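# Screw shower hose nut hand-tight onto mixer tap thread

## Task

One of the shower hose's nuts has already been started on a thread of the mixer tap; turn it until it is snug by hand, and finish with the assembled tap and hose lying at rest on the table.

## Robot and tools

Robot: two seven-joint arms, left_arm and right_arm, each with a parallel gripper. left_arm's fingers can fold. A part held in the outer quarter of each pad, near the tips, is squeezed normally. Deeper toward the palm, a narrow part may be held loosely or slip out, a wide one may be squeezed harder than asked, and a grip may give way when tightened. Pushing left_arm's fingertips into a surface folds them easily unless fully closed, so a move can pass the surface with little sign of contact. right_arm's fingers are rigid.

Frame: all hand positions, orientations and targets are in the scene frame. Origin is at table-top height, midway between the two nominal arm bases; +z up, +x out over the table, left_arm on the +y side (image left/right may differ). Reported poses can be off by a few centimetres, more at long reach. Gripper axes: fingers point along its own +z, open and close along its y. end_effector_position is the point between closed pads; fingertips extend about 33 mm beyond it (9 mm when fully open).

Row format (shared by execute_actions and move): one flat list of 20 numbers covering both arms, even if only one moves. Numbers 1-10 are left_arm: x, y, z (metres, absolute place), qw, qx, qy, qz (absolute orientation, w first), gripper position, force_limit, speed. Numbers 11-20 are the same for right_arm. The three gripper numbers each lie in [-1, 1]. Position: +1 fully open (140 mm), about -0.8 pads touch, -1 closes until blocked. force_limit sets squeeze (roughly 14 N at -1, 40 N at 0, 58 N at +1 for slow closes); a faster speed grips harder. speed: about 30 mm/s at -1, 140 at 0, 250 at +1. Both start at +1. To keep an arm still, resend its last reported pose and its last gripper numbers every call; a 0 is a real command. Keep a held orientation by repeating the same commanded quaternion, not the drifted measured one.

execute_actions(actions, cameras): actions is a list of actions; each action is up to 15 rows, one row per 1/30 s step, and a short action repeats its final row to fill 15 steps (0.5 s). A target more than 0.6 m from the gripper's current position along any gripper axis makes that action refused for both arms; a malformed action or a failing first action rejects the whole call. Empty list just reports state. The controller clips orientation to within 32 degrees of the measured one per step, and the arm may stop short; its Hand target line shows where it is heading, so send the remainder next.

move(target, speed, blend, blocking, cameras): straight-line paths from each Hand target to a row (or list of up to 15 rows) in the same 20-number format, absolute. speed is m/s, 0.002 to 2, default 0.25 (turn rate twice that in rad/s, capped at 2.5). blend in metres rounds corners in a list. Paths do not avoid obstacles; the hand lags and overshoots more at high speed. Changed gripper numbers in later rows are applied on arrival, with all arms pausing. Capped at 10 s. blocking=false returns after about 0.5 s while motion continues; a new move replaces the running one. The result adds a move: line: done (within 3 mm and 2 degrees), off_target, moving, held or fault, plus limits (paced = clipped, held = steps withheld). done does not mean no contact.

wait(seconds 0-10): let time pass holding commands. stop(): brakes a running move (fingers continue). zoom_image(camera, region [x0,y0,x1,y1] pixels, max 504x504) on cam_head_left, cam_head_right, cam_high, cam_low, cam_left_wrist, cam_right_wrist (each 896x504). set_collision_behavior(contact_force_n 20, 40 or 85), not while a move runs. clear_fault(arm) clears a reported torque or force fault. finished_scene(scene 1 or 2) ends the scene irreversibly; the goal must hold without the robot.

Results: object_status 0 moving, 1 blocked while opening, 2 blocked while closing (a grip), 3 reached target or pads met. It lags touch by 0.2-1.7 s. To tighten a grip, raise force_limit and nudge position (-1 to -0.98); to loosen, open and reclose slowly. position_measured is in counts: 3 open, ~75 = 100 mm, 139 = 60 mm, 200 = 20 mm, 230 pads meet. Joint velocities within noise means still. Joint torques, External joint torques (outside push toward larger angle lowers it) and Flange force (along gripper axes, includes held weight, noisy during acceleration) hint at contact.

Faults: a joint reaching its contact-torque limit (85 N m for the first four joints, 11 N m for forearm roll, wrist pitch, wrist roll), net outside force reaching the contact limit (85 N default), leaving a joint range, or over-speed stops that arm until clear_fault. After a force fault while gripping something fixed, open before moving. Joint ranges (rad): waist ±2.901, shoulder ±1.836, upper arm roll ±2.901, elbow -3.077 to -0.117, forearm roll ±2.876, wrist pitch 0.440 to 4.622, wrist roll ±3.051. Big wrist turns (as screwing needs) can swing the elbow or hit limits, so turn in steps and regrip. MOTOR HOT warns of overheating; an OVER-TEMPERATURE FAULT brakes the arm 30-60 s. Holding loads, stretched arms or pushing at unreachable poses heat motors.

Avoid: dropping or releasing moving parts, slamming, hard pushes, strong twisting or pulling on a gripper, squeezing hard on a part still resting on something, grippers touching or closing on each other, and anything leaving the table. Loose objects may get small random nudges. Thinking time also advances the simulation.

Each tool is called after ">>>" in YAML: its name, and indented under it one key for each argument.

## Session

>>> execute_actions:
  actions: []

Scene clock: 0.00 s.
left_arm: end_effector_position=(+0.6934, +0.4433, +0.2328) position_measured=3 object_status=3 end_effector_quat_wxyz=(+0.480, +0.604, +0.593, -0.230) | right_arm: end_effector_position=(+0.6425, +0.0147, +0.1949) position_measured=3 object_status=3 end_effector_quat_wxyz=(-0.376, +0.817, -0.376, -0.223)
Joint positions: left_arm=[0.381 0.573 0.065 -1.643 -1.173 1.73 -2.154] | right_arm=[0.302 0.474 0.05 -1.789 1.098 2.13 -1.086]
Joint velocities: within noise
Joint torques (N m): no reading
External joint torques (N m): no reading
Flange force (N): no reading
Hand target: left_arm +0.6934, +0.4433, +0.2328; +0.480, +0.604, +0.593, -0.230 | right_arm +0.6425, +0.0147, +0.1949; -0.376, +0.817, -0.376, -0.223
Tool commands: left_gripper/position=+1.0 left_gripper/force_limit=+1.0 left_gripper/speed=+1.0 right_gripper/position=+1.0 right_gripper/force_limit=+1.0 right_gripper/speed=+1.0

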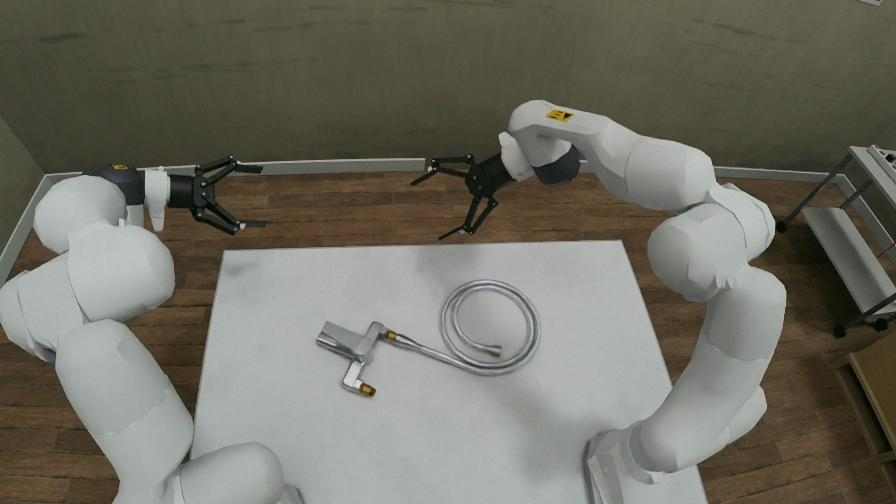

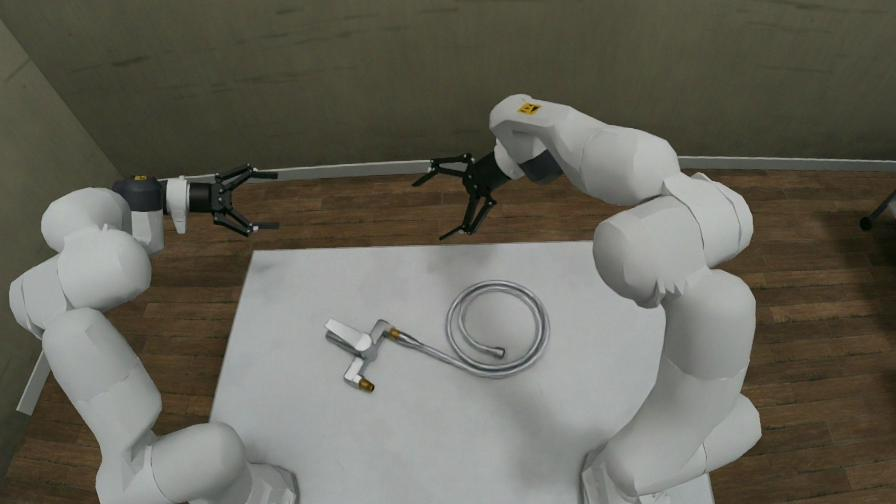

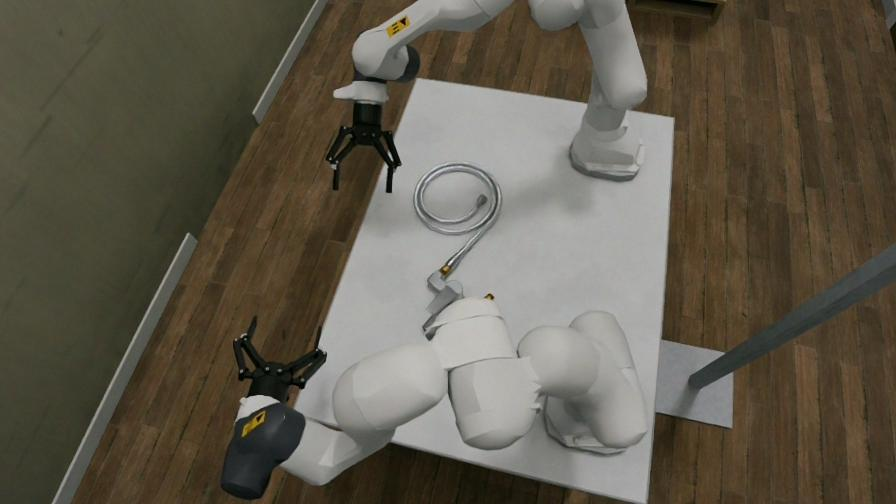

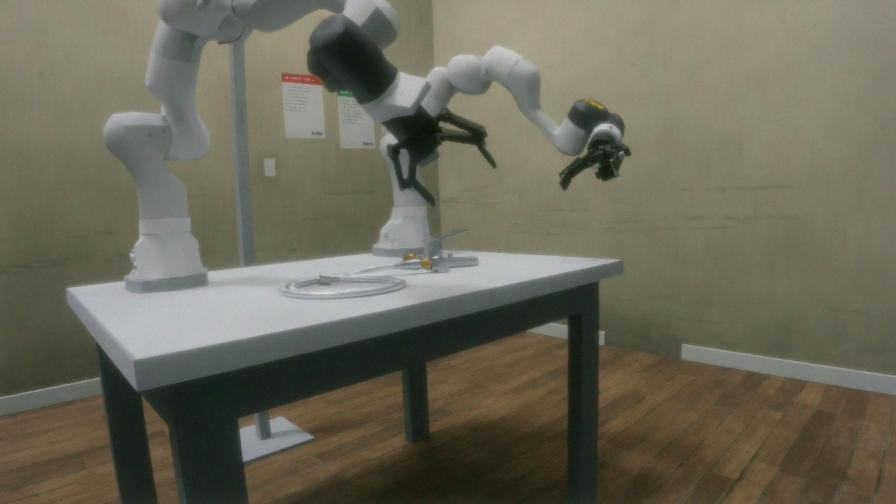

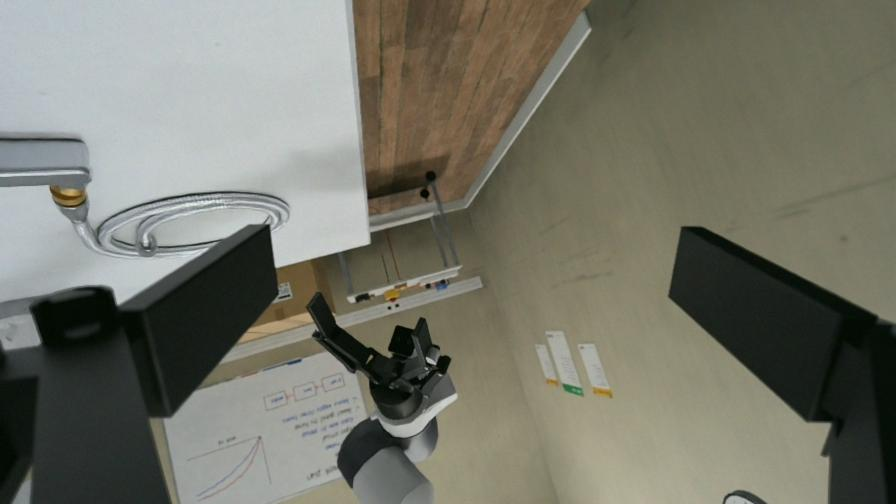

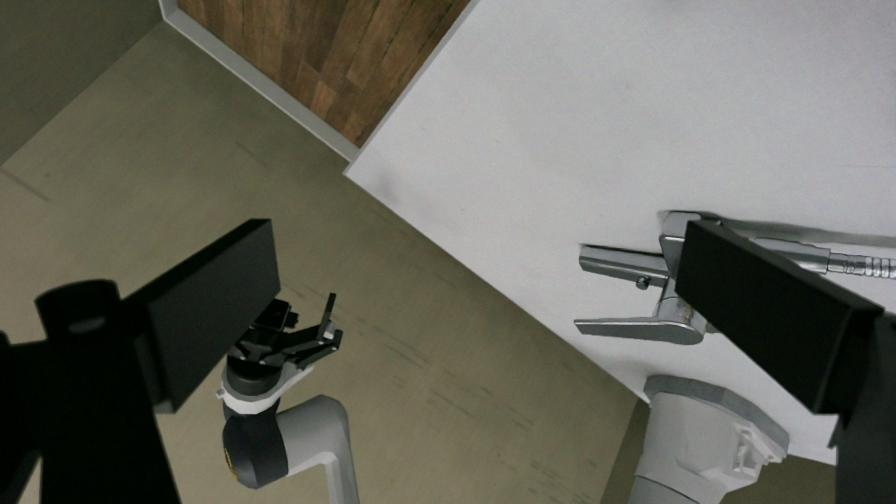

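>>> zoom_image:
  camera: "cam_head_left"
  region: [290, 290, 450, 410]

>>> zoom_image:
  camera: "cam_low"
  region: [260, 210, 500, 310]

>>> zoom_image:
  camera: "cam_right_wrist"
  region: [560, 180, 896, 380]

>>> zoom_image:
  camera: "cam_head_right"
  region: [290, 290, 450, 410]

Scaled by 3.150 from the camera's 896x504 image, which has a finer 1280x720 frame.

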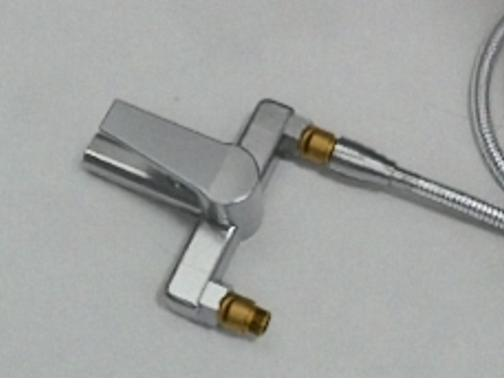

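Scaled by 2.100 from the camera's 896x504 image, which has a finer 1280x720 frame.

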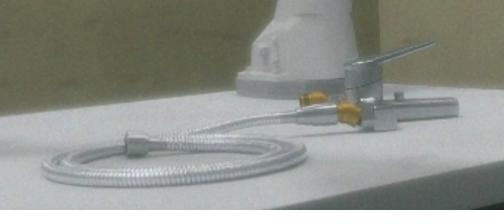

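Scaled by 1.500 from the camera's 896x504 image, which has a finer 1280x720 frame.

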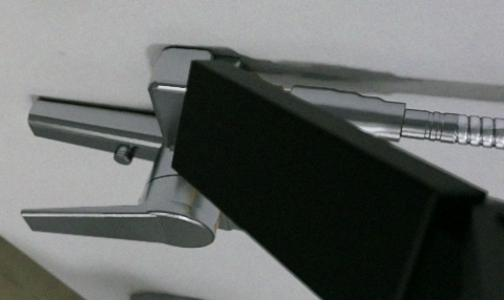

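Scaled by 3.150 from the camera's 896x504 image, which has a finer 1280x720 frame.

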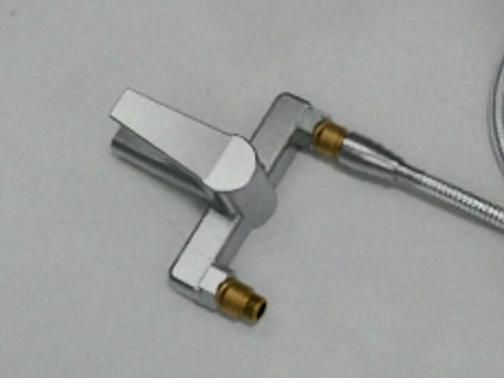

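>>> move:
  target: [0.5,0.33,0.3,0,0.707,0.707,0,1,1,1,0.48,0.03,0.3,0,0.707,-0.707,0,1,1,1]

Scene clock: 6.37 s.
left_arm: end_effector_position=(+0.5002, +0.3311, +0.2995) position_measured=3 object_status=3 end_effector_quat_wxyz=(+0.000, +0.709, +0.705, +0.001) | right_arm: end_effector_position=(+0.4798, +0.0312, +0.3014) position_measured=3 object_status=3 end_effector_quat_wxyz=(-0.002, +0.709, -0.706, -0.002)
Joint positions: left_arm=[1.112 -0.439 -1.139 -2.099 -0.415 1.88 -2.983] | right_arm=[0.848 0.129 -0.044 -1.767 0.011 1.901 0.763]
Joint velocities: left_arm=[0.001 0 0 0.002 -0.002 -0.004 0.002] | right_arm=[0 0 0 0 0.001 0 0.006]
Joint torques (N m): left_arm=[1 -1.34 12.17 22.81 0.51 2.1 -0.18] | right_arm=[-0.06 -34.52 0.15 24.46 0.37 2.46 0.04]
External joint torques (N m): left_arm=[1.1 -0.11 0.37 0.15 -0.39 -0.43 -0.18] | right_arm=[-0.02 2.79 0.26 -0.48 -0.36 -0.07 0.04]
Flange force (N): left_arm=[0.2 1.9 -1.4] | right_arm=[-4.9 -4.7 1.9]
Hand target: left_arm +0.5000, +0.3300, +0.3000; +0.000, +0.707, +0.707, +0.000 | right_arm +0.4800, +0.0300, +0.3000; +0.000, +0.707, -0.707, +0.000
Off the commanded pose: left_arm 0.001 m, 0 deg | right_arm 0.002 m, 0 deg.
joint sent to its limit (left arm) — joint 7 (wrist roll), lower limit. The joint targets still meet the commanded pose.
move: done

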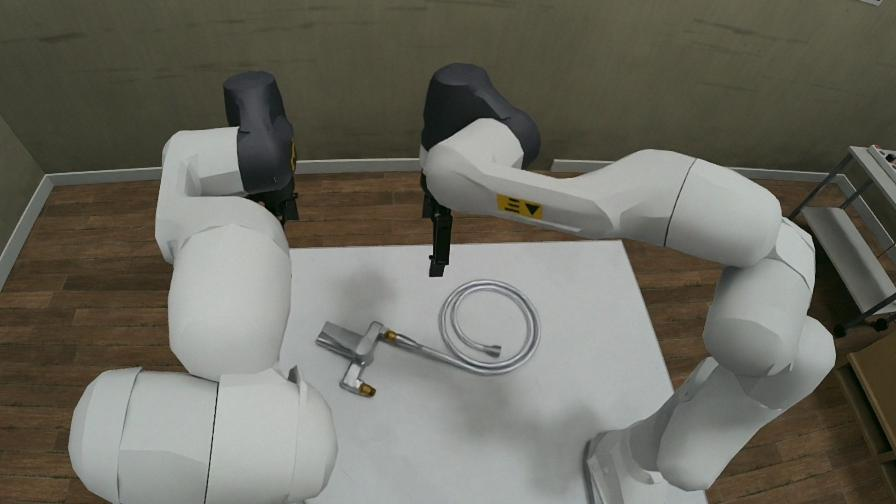

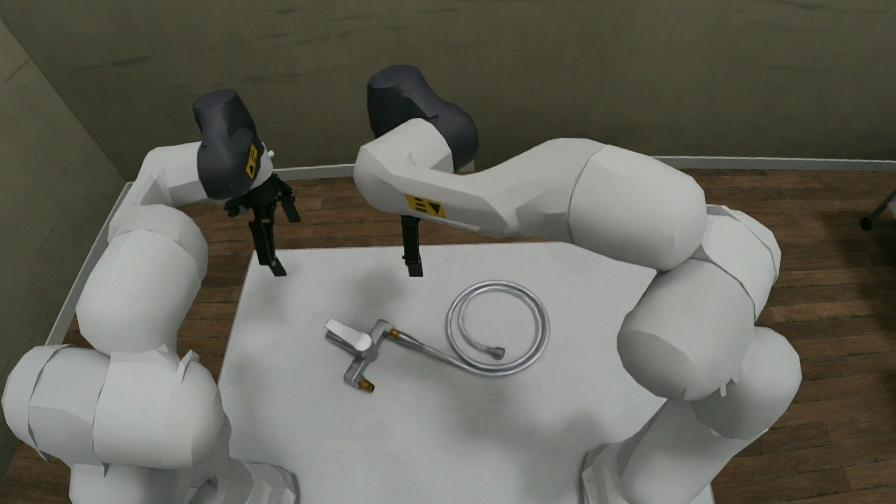

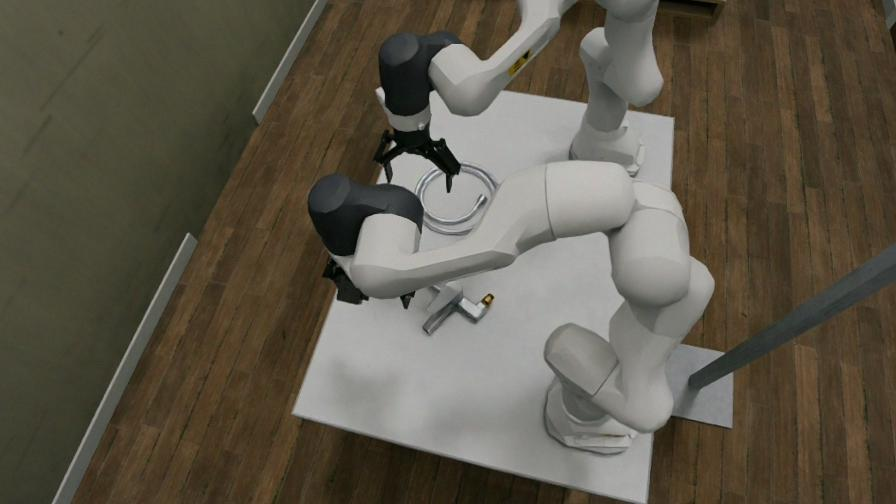

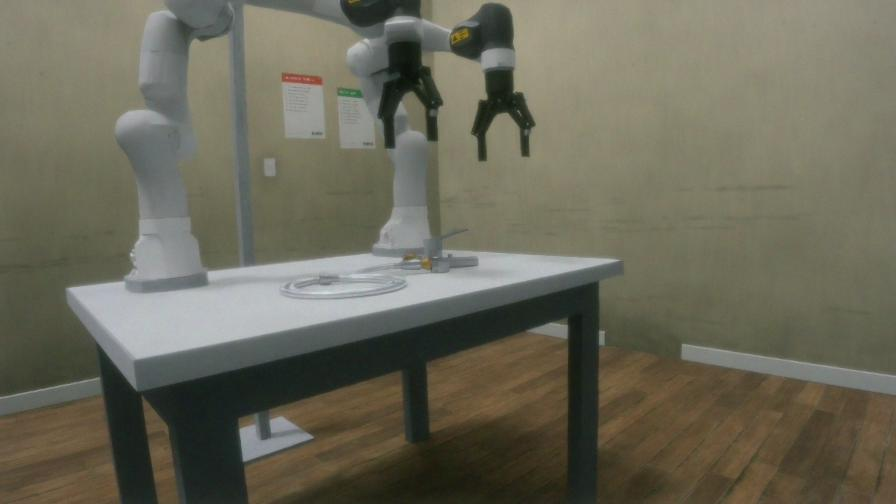

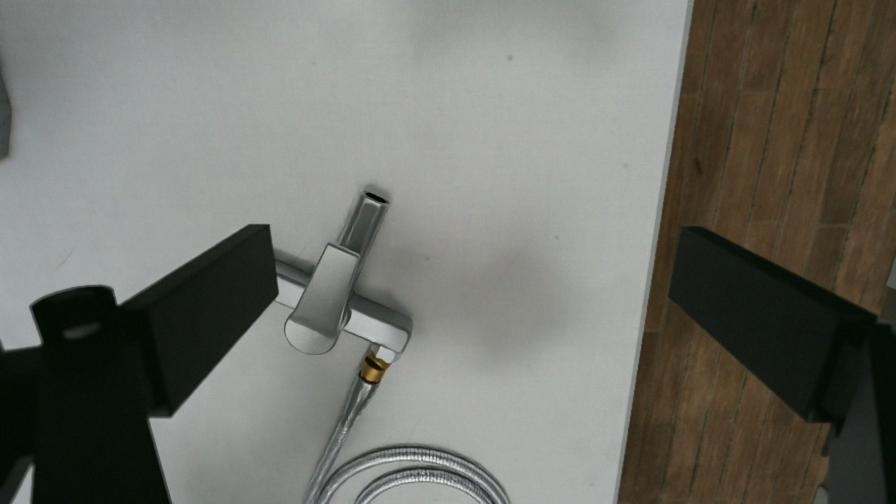

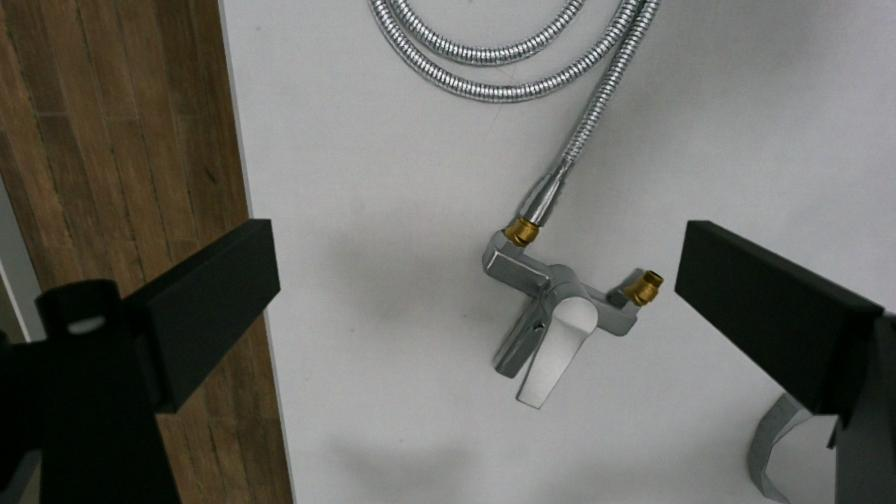

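>>> zoom_image:
  camera: "cam_right_wrist"
  region: [460, 130, 680, 420]

>>> zoom_image:
  camera: "cam_left_wrist"
  region: [270, 180, 430, 440]

Scaled by 1.738 from the camera's 896x504 image, which has a finer 1280x720 frame.

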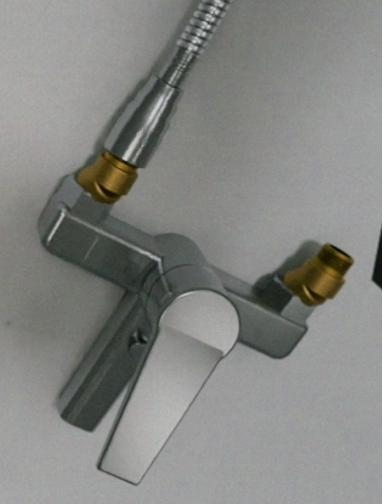

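Scaled by 1.938 from the camera's 896x504 image, which has a finer 1280x720 frame.

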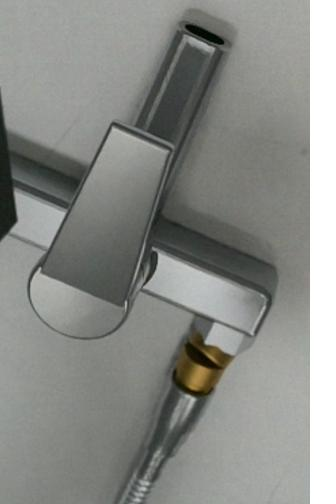

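>>> move:
  target: [0.24,0.26,0.25,0,0.880,0.474,0,1,1,1,0.38,0.01,0.2,0,0.474,-0.880,0,1,1,1]

Scene clock: 12.80 s.
left_arm: end_effector_position=(+0.2412, +0.2590, +0.2507) position_measured=3 object_status=3 end_effector_quat_wxyz=(+0.002, +0.879, +0.476, +0.001) | right_arm: end_effector_position=(+0.3795, +0.0099, +0.1995) position_measured=3 object_status=3 end_effector_quat_wxyz=(-0.002, -0.475, +0.880, +0.001)
Joint positions: left_arm=[0.179 -1.097 -0.641 -2.771 -0.572 1.743 -2.596] | right_arm=[0.92 -0.029 -0.006 -2.235 0.005 2.203 1.457]
Joint velocities: left_arm=[within noise] | right_arm=[0 0 -0.001 0.001 0.001 0.001 0.008]
Joint torques (N m): left_arm=[0.07 4.51 11.69 20.22 1.19 2.24 0.22] | right_arm=[-0.3 -29.27 0.64 22.44 0.28 2.73 0.15]
External joint torques (N m): left_arm=[0.1 0.05 0.94 -0.66 0.27 -0.34 0.22] | right_arm=[-0.44 0.97 0.52 -0.89 -0.37 0.29 0.15]
Flange force (N): left_arm=[2.0 -3.7 -1.3] | right_arm=[0.4 0.4 3.1]
Hand target: left_arm +0.2400, +0.2600, +0.2500; +0.000, +0.880, +0.474, +0.000 | right_arm +0.3800, +0.0100, +0.2000; +0.000, -0.474, +0.880, +0.000
Off the commanded pose: left_arm 0.002 m, 0 deg | right_arm 0.001 m, 0 deg.
move: done

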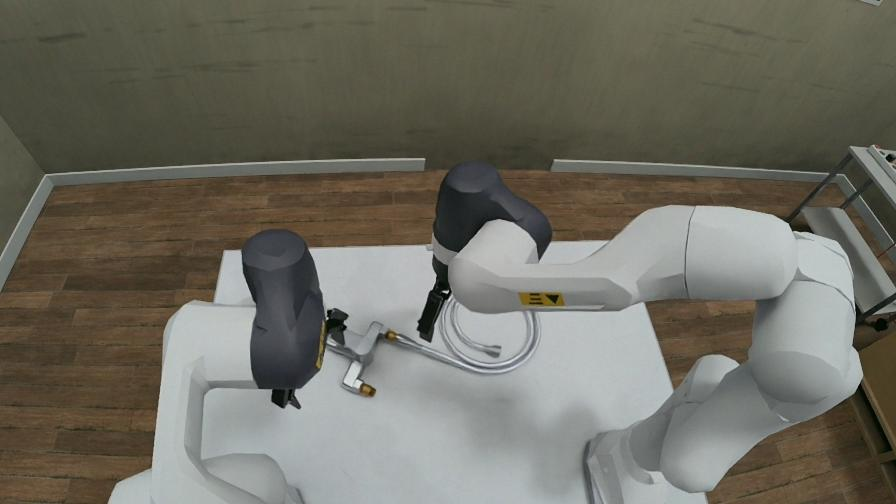

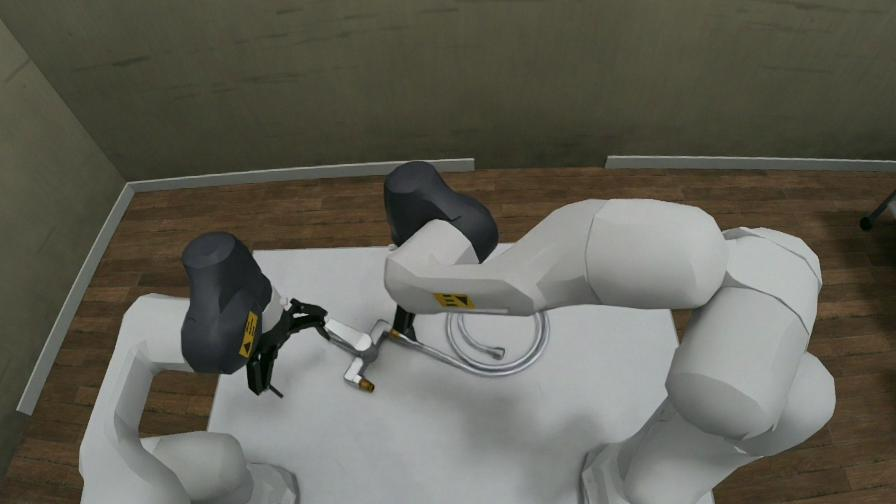

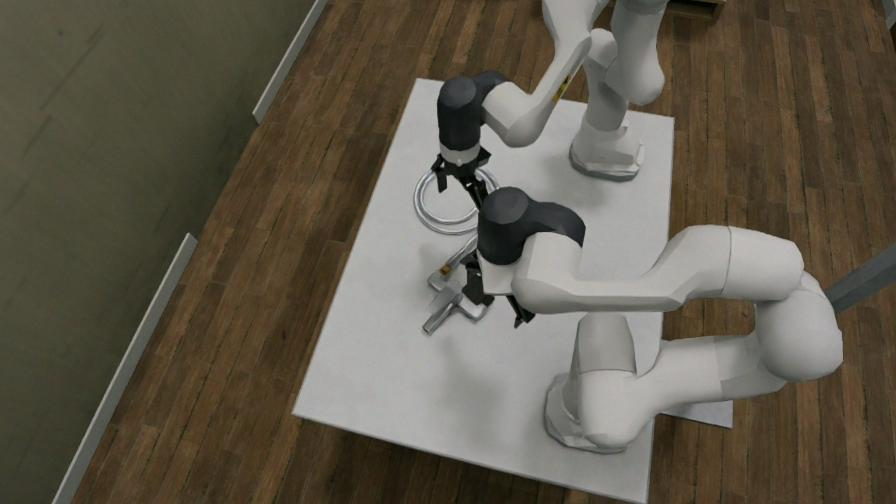

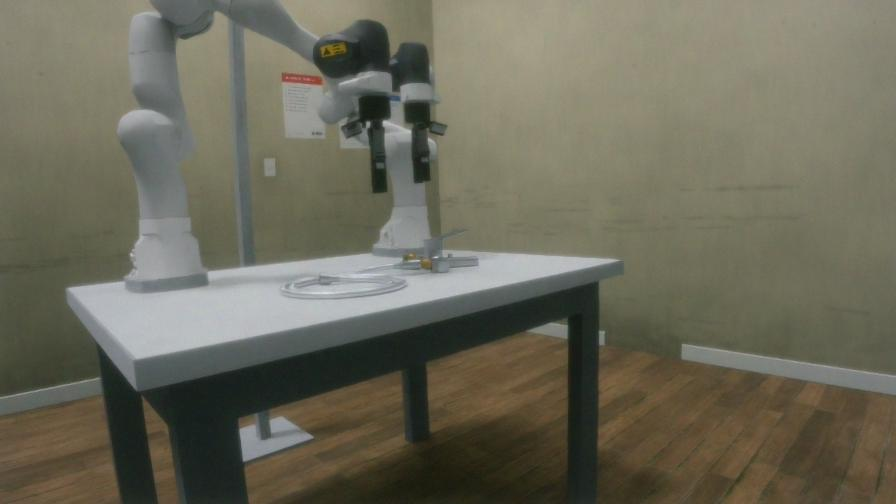

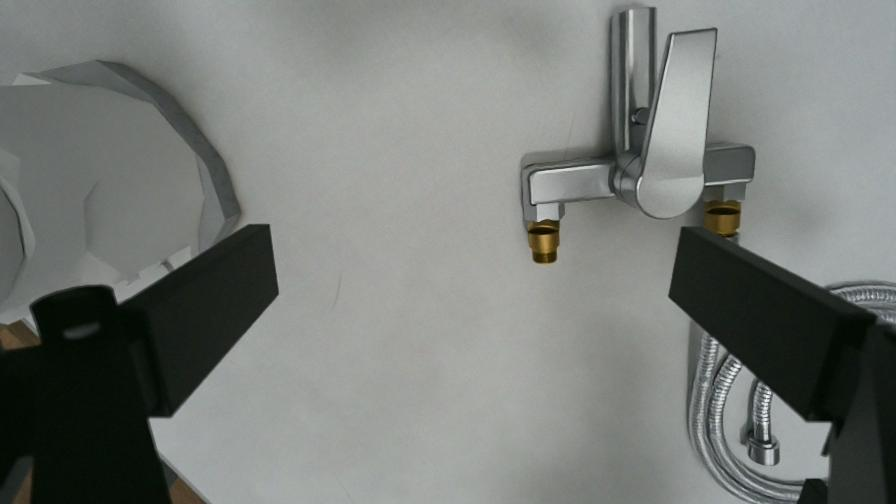

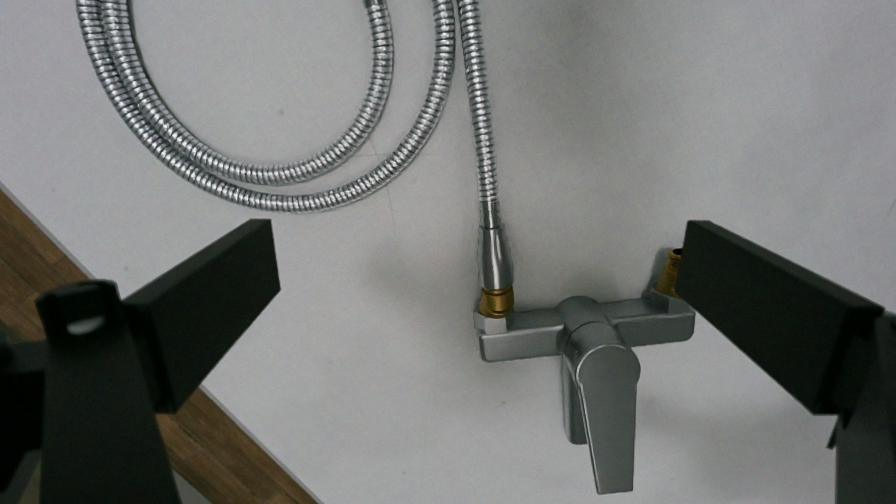

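>>> move:
  target: [0.24,0.26,0.25,0,0.880,0.474,0,1,1,1,0.388,0.078,0.15,0,-0.511,0.859,0,0.3,1,1]

Scene clock: 16.37 s.
left_arm: end_effector_position=(+0.2411, +0.2591, +0.2505) position_measured=3 object_status=3 end_effector_quat_wxyz=(+0.002, +0.879, +0.476, +0.001) | right_arm: end_effector_position=(+0.3866, +0.0777, +0.1506) position_measured=91 object_status=3 end_effector_quat_wxyz=(-0.002, -0.508, +0.862, +0.001)
Joint positions: left_arm=[0.179 -1.097 -0.641 -2.772 -0.572 1.742 -2.596] | right_arm=[0.952 0.199 0.028 -2.077 -0.002 2.273 1.453]
Joint velocities: left_arm=[within noise] | right_arm=[0.002 -0.001 0 0 -0.001 0.004 -0.003]
Joint torques (N m): left_arm=[0.18 4.44 11.55 20.38 1.15 2.23 0.23] | right_arm=[-0.32 -35.14 0.73 22.62 0.25 2.7 -0.3]
External joint torques (N m): left_arm=[0.2 -0.01 0.82 -0.49 0.22 -0.35 0.22] | right_arm=[-0.27 2.32 0.42 -0.18 -0.38 0.24 -0.3]
Flange force (N): left_arm=[1.9 -3.2 -1.5] | right_arm=[-5.2 -1.1 4.1]
Hand target: left_arm +0.2400, +0.2600, +0.2500; +0.000, +0.880, +0.474, +0.000 | right_arm +0.3880, +0.0780, +0.1500; +0.000, -0.511, +0.859, +0.000
Off the commanded pose: left_arm 0.002 m, 0 deg | right_arm 0.002 m, 1 deg.
move: done

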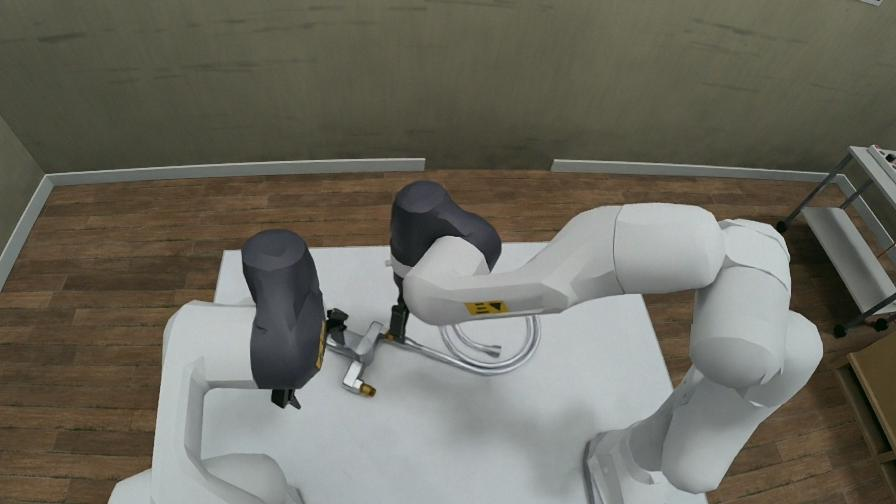

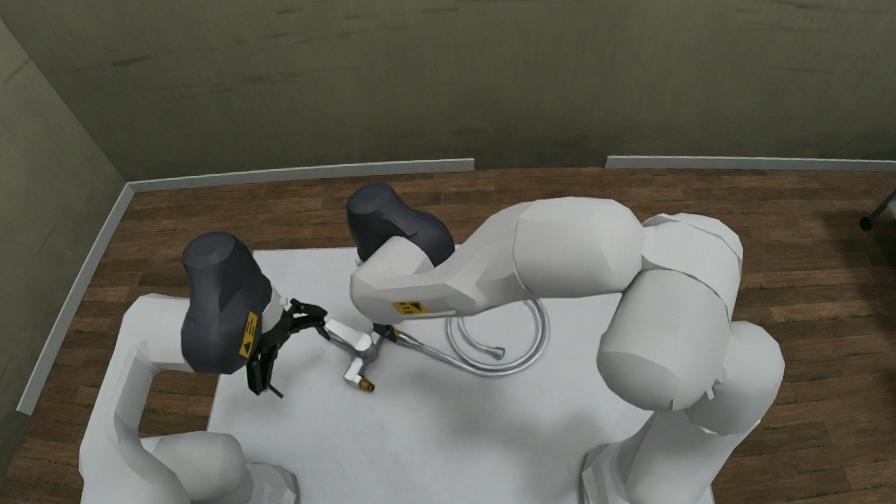

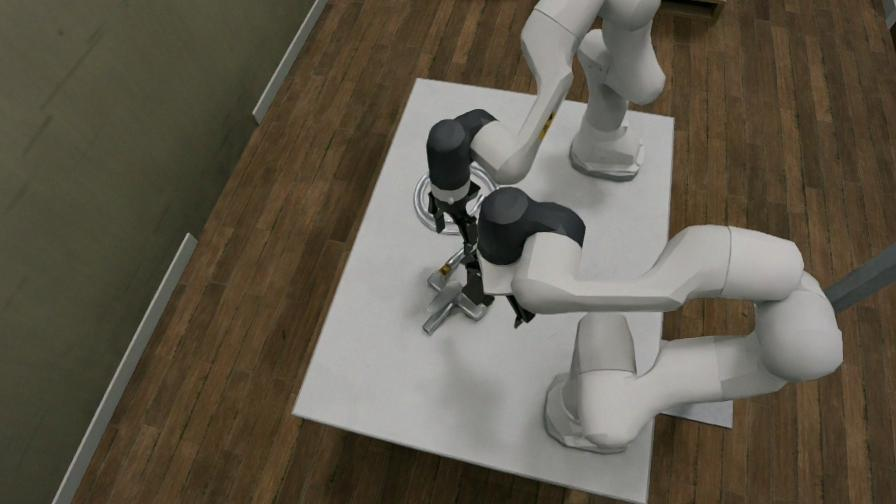

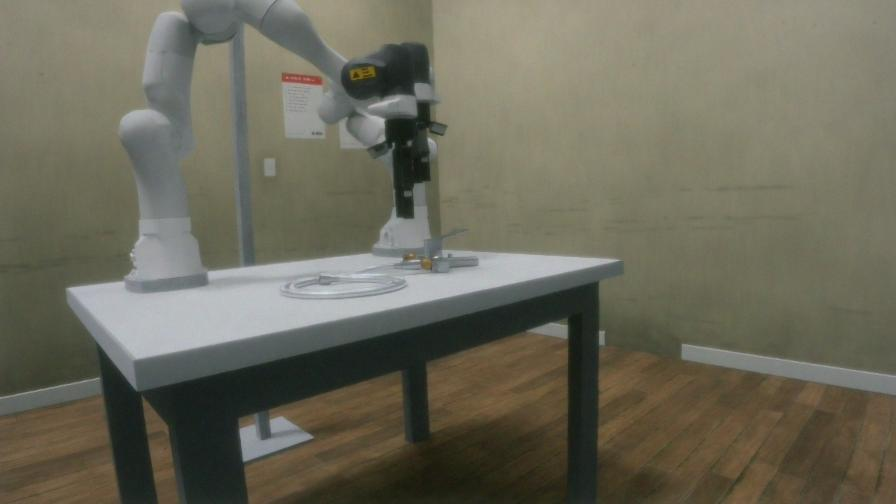

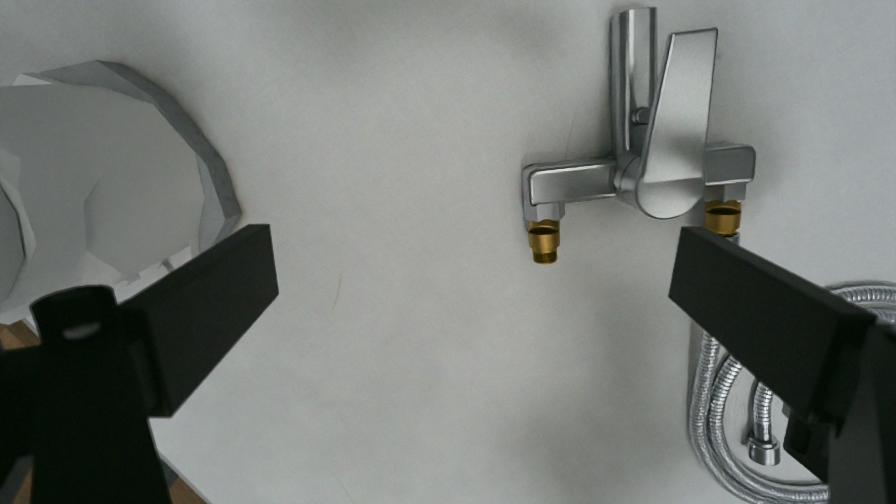

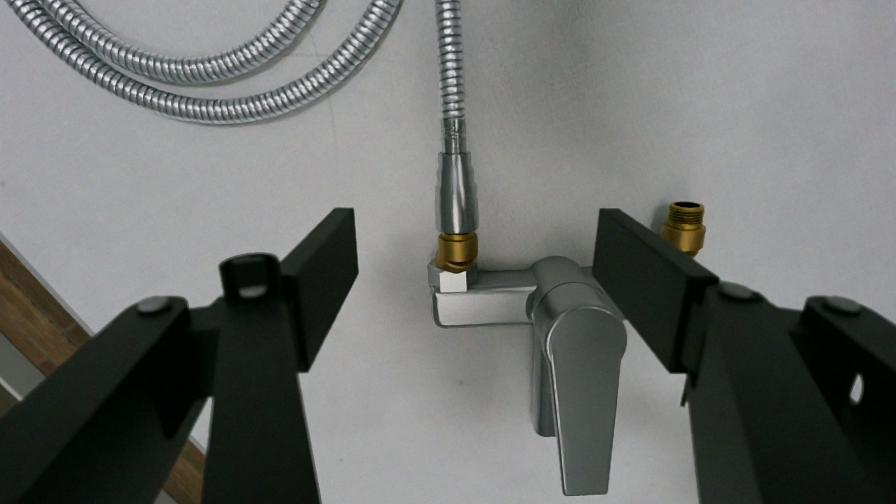

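>>> move:
  target: [0.24,0.26,0.25,0,0.880,0.474,0,1,1,1,0.395,0.074,0.09,0,-0.511,0.859,0,-0.1,1,1]
  cameras: ["cam_right_wrist","cam_low"]

>>> zoom_image:
  camera: "cam_low"
  region: [300, 130, 540, 310]

Scene clock: 18.27 s.
left_arm: end_effector_position=(+0.2411, +0.2591, +0.2505) position_measured=3 object_status=3 end_effector_quat_wxyz=(+0.002, +0.879, +0.476, +0.001) | right_arm: end_effector_position=(+0.3930, +0.0740, +0.0899) position_measured=141 object_status=3 end_effector_quat_wxyz=(-0.002, -0.508, +0.861, +0.001)
Joint positions: left_arm=[0.179 -1.097 -0.641 -2.772 -0.572 1.742 -2.596] | right_arm=[0.946 0.3 0.021 -2.109 -0.004 2.406 1.44]
Joint velocities: left_arm=[within noise] | right_arm=[-0.001 0.002 0 0.002 0 0.004 -0.002]
Joint torques (N m): left_arm=[0.22 4.44 11.56 20.45 1.13 2.24 0.19] | right_arm=[-0.34 -37.27 0.49 21.26 0.21 2.84 -0.33]
External joint torques (N m): left_arm=[0.19 -0.02 0.78 -0.42 0.2 -0.35 0.19] | right_arm=[-0.39 2 -0.03 -0.13 -0.33 0.38 -0.33]
Flange force (N): left_arm=[1.7 -3.0 -1.5] | right_arm=[-3.8 -1.6 4.4]
Hand target: left_arm +0.2400, +0.2600, +0.2500; +0.000, +0.880, +0.474, +0.000 | right_arm +0.3950, +0.0740, +0.0900; +0.000, -0.511, +0.859, +0.000
Off the commanded pose: left_arm 0.001 m, 0 deg | right_arm 0.002 m, 0 deg.
move: done
Images, in order (width x height): cam_low 896x504, cam_right_wrist 896x504.

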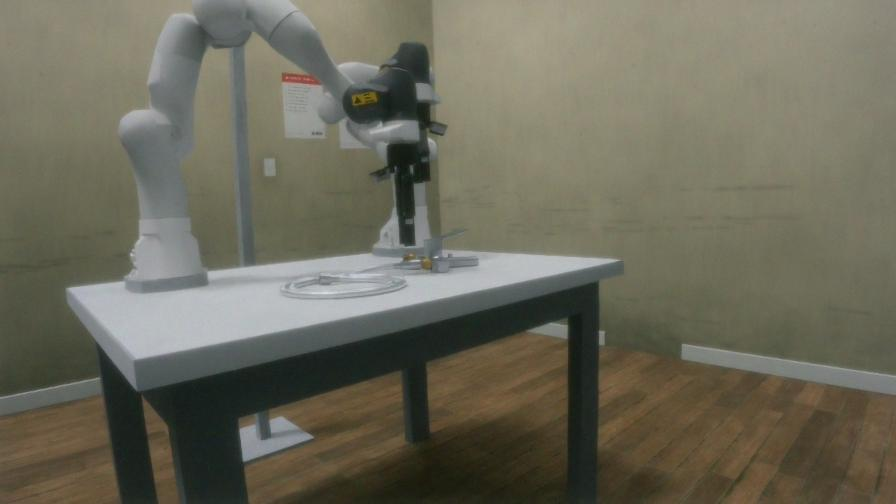

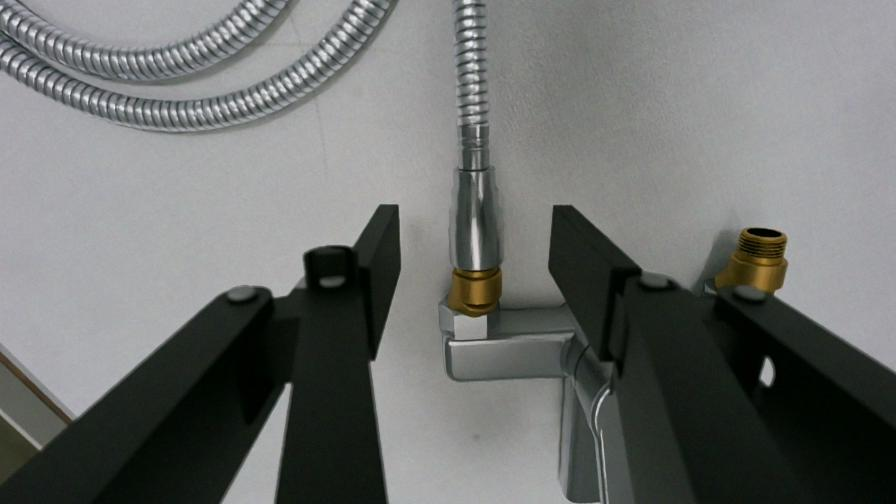

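Scaled by 2.100 from the camera's 896x504 image, which has a finer 1280x720 frame.

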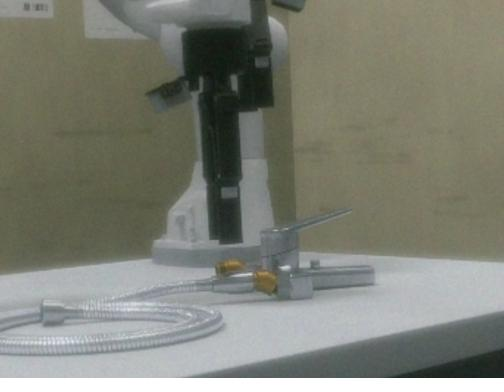

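>>> move:
  target: [0.24,0.26,0.25,0,0.880,0.474,0,1,1,1,0.395,0.074,0.045,0,-0.511,0.859,0,-0.2,1,1]
  cameras: ["cam_right_wrist","cam_low","cam_head_left"]
  speed: 0.1

>>> zoom_image:
  camera: "cam_low"
  region: [360, 200, 500, 290]

>>> zoom_image:
  camera: "cam_head_left"
  region: [310, 290, 460, 410]

Scene clock: 21.27 s.
left_arm: end_effector_position=(+0.2410, +0.2591, +0.2505) position_measured=3 object_status=3 end_effector_quat_wxyz=(+0.002, +0.879, +0.476, +0.001) | right_arm: end_effector_position=(+0.3938, +0.0736, +0.0453) position_measured=154 object_status=3 end_effector_quat_wxyz=(-0.002, -0.508, +0.861, +0.001)
Joint positions: left_arm=[0.179 -1.097 -0.641 -2.772 -0.572 1.742 -2.596] | right_arm=[0.946 0.386 0.019 -2.118 -0.007 2.501 1.44]
Joint velocities: left_arm=[within noise] | right_arm=[-0.001 0 0 0 0 0.003 -0.001]
Joint torques (N m): left_arm=[0.21 4.44 11.54 20.5 1.13 2.25 0.23] | right_arm=[-0.22 -38.73 0.58 20.15 0.09 2.74 -0.22]
External joint torques (N m): left_arm=[0.25 0.01 0.78 -0.33 0.21 -0.32 0.23] | right_arm=[-0.28 1.93 -0.07 -0.01 -0.39 0.28 -0.22]
Flange force (N): left_arm=[1.9 -2.5 -1.7] | right_arm=[-3.9 -1.3 4.5]
Hand target: left_arm +0.2400, +0.2600, +0.2500; +0.000, +0.880, +0.474, +0.000 | right_arm +0.3950, +0.0740, +0.0450; +0.000, -0.511, +0.859, +0.000
Off the commanded pose: left_arm 0.001 m, 0 deg | right_arm 0.001 m, 0 deg.
move: done
Images, in order (width x height): cam_head_left 896x504, cam_low 896x504, cam_right_wrist 896x504.

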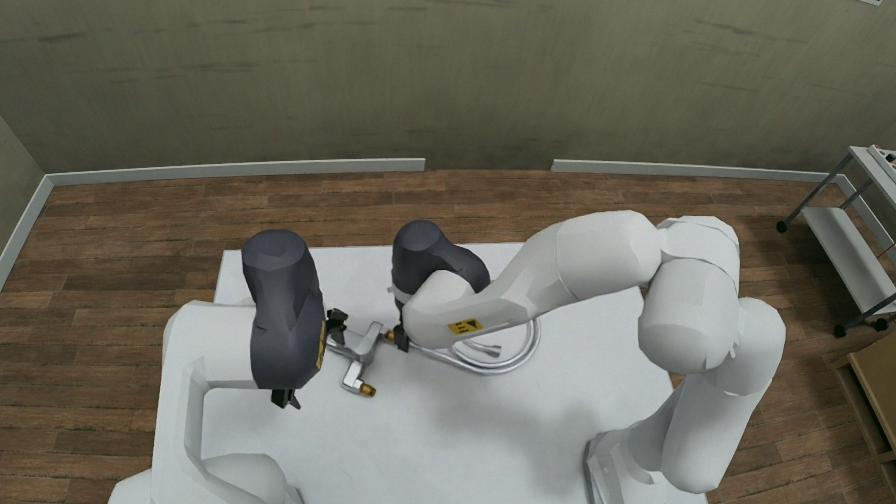

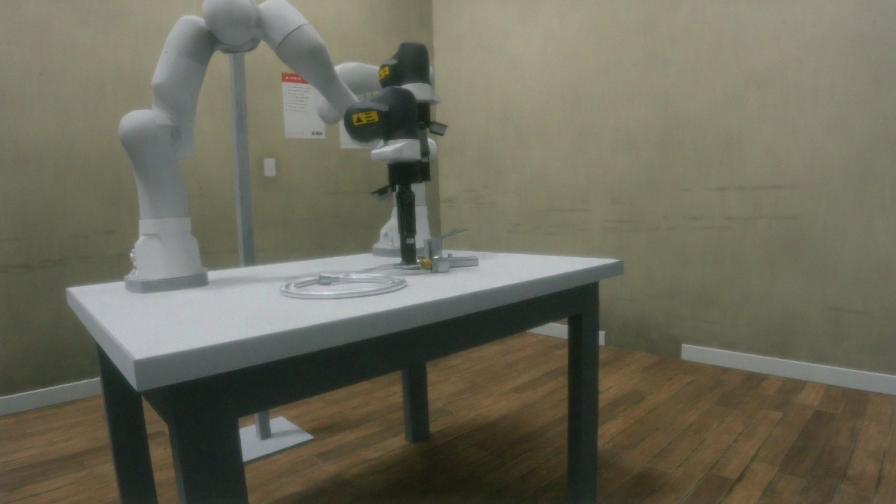

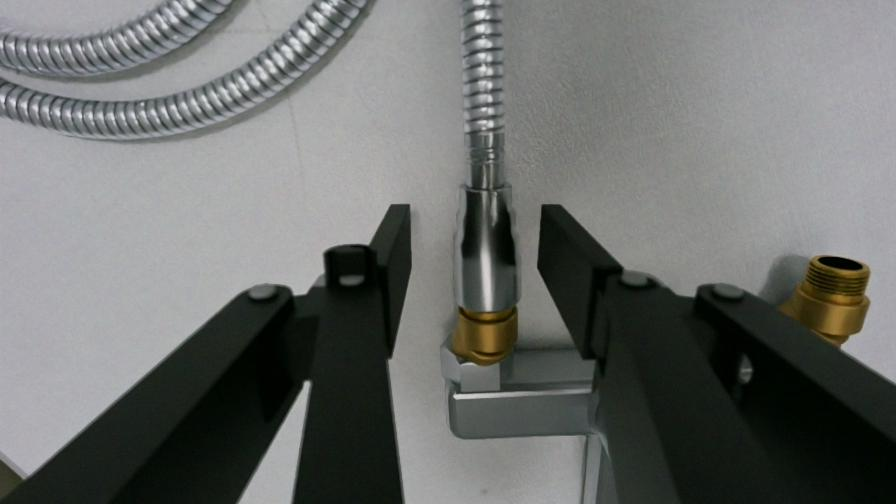

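Scaled by 3.600 from the camera's 896x504 image, which has a finer 1280x720 frame.

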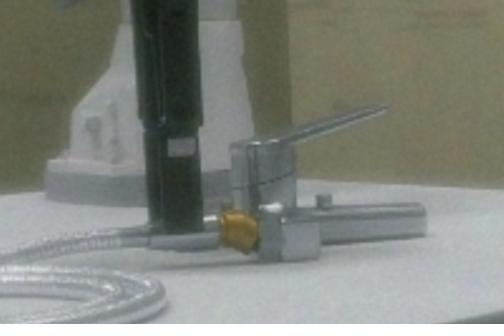

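Scaled by 3.360 from the camera's 896x504 image, which has a finer 1280x720 frame.

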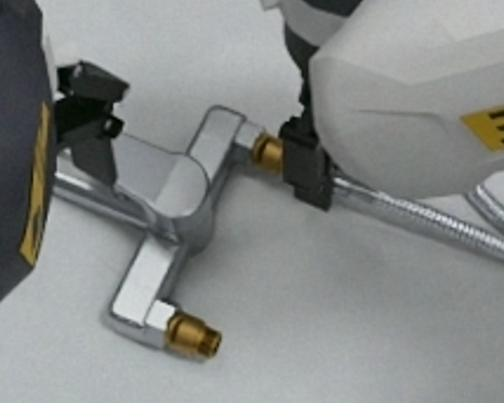

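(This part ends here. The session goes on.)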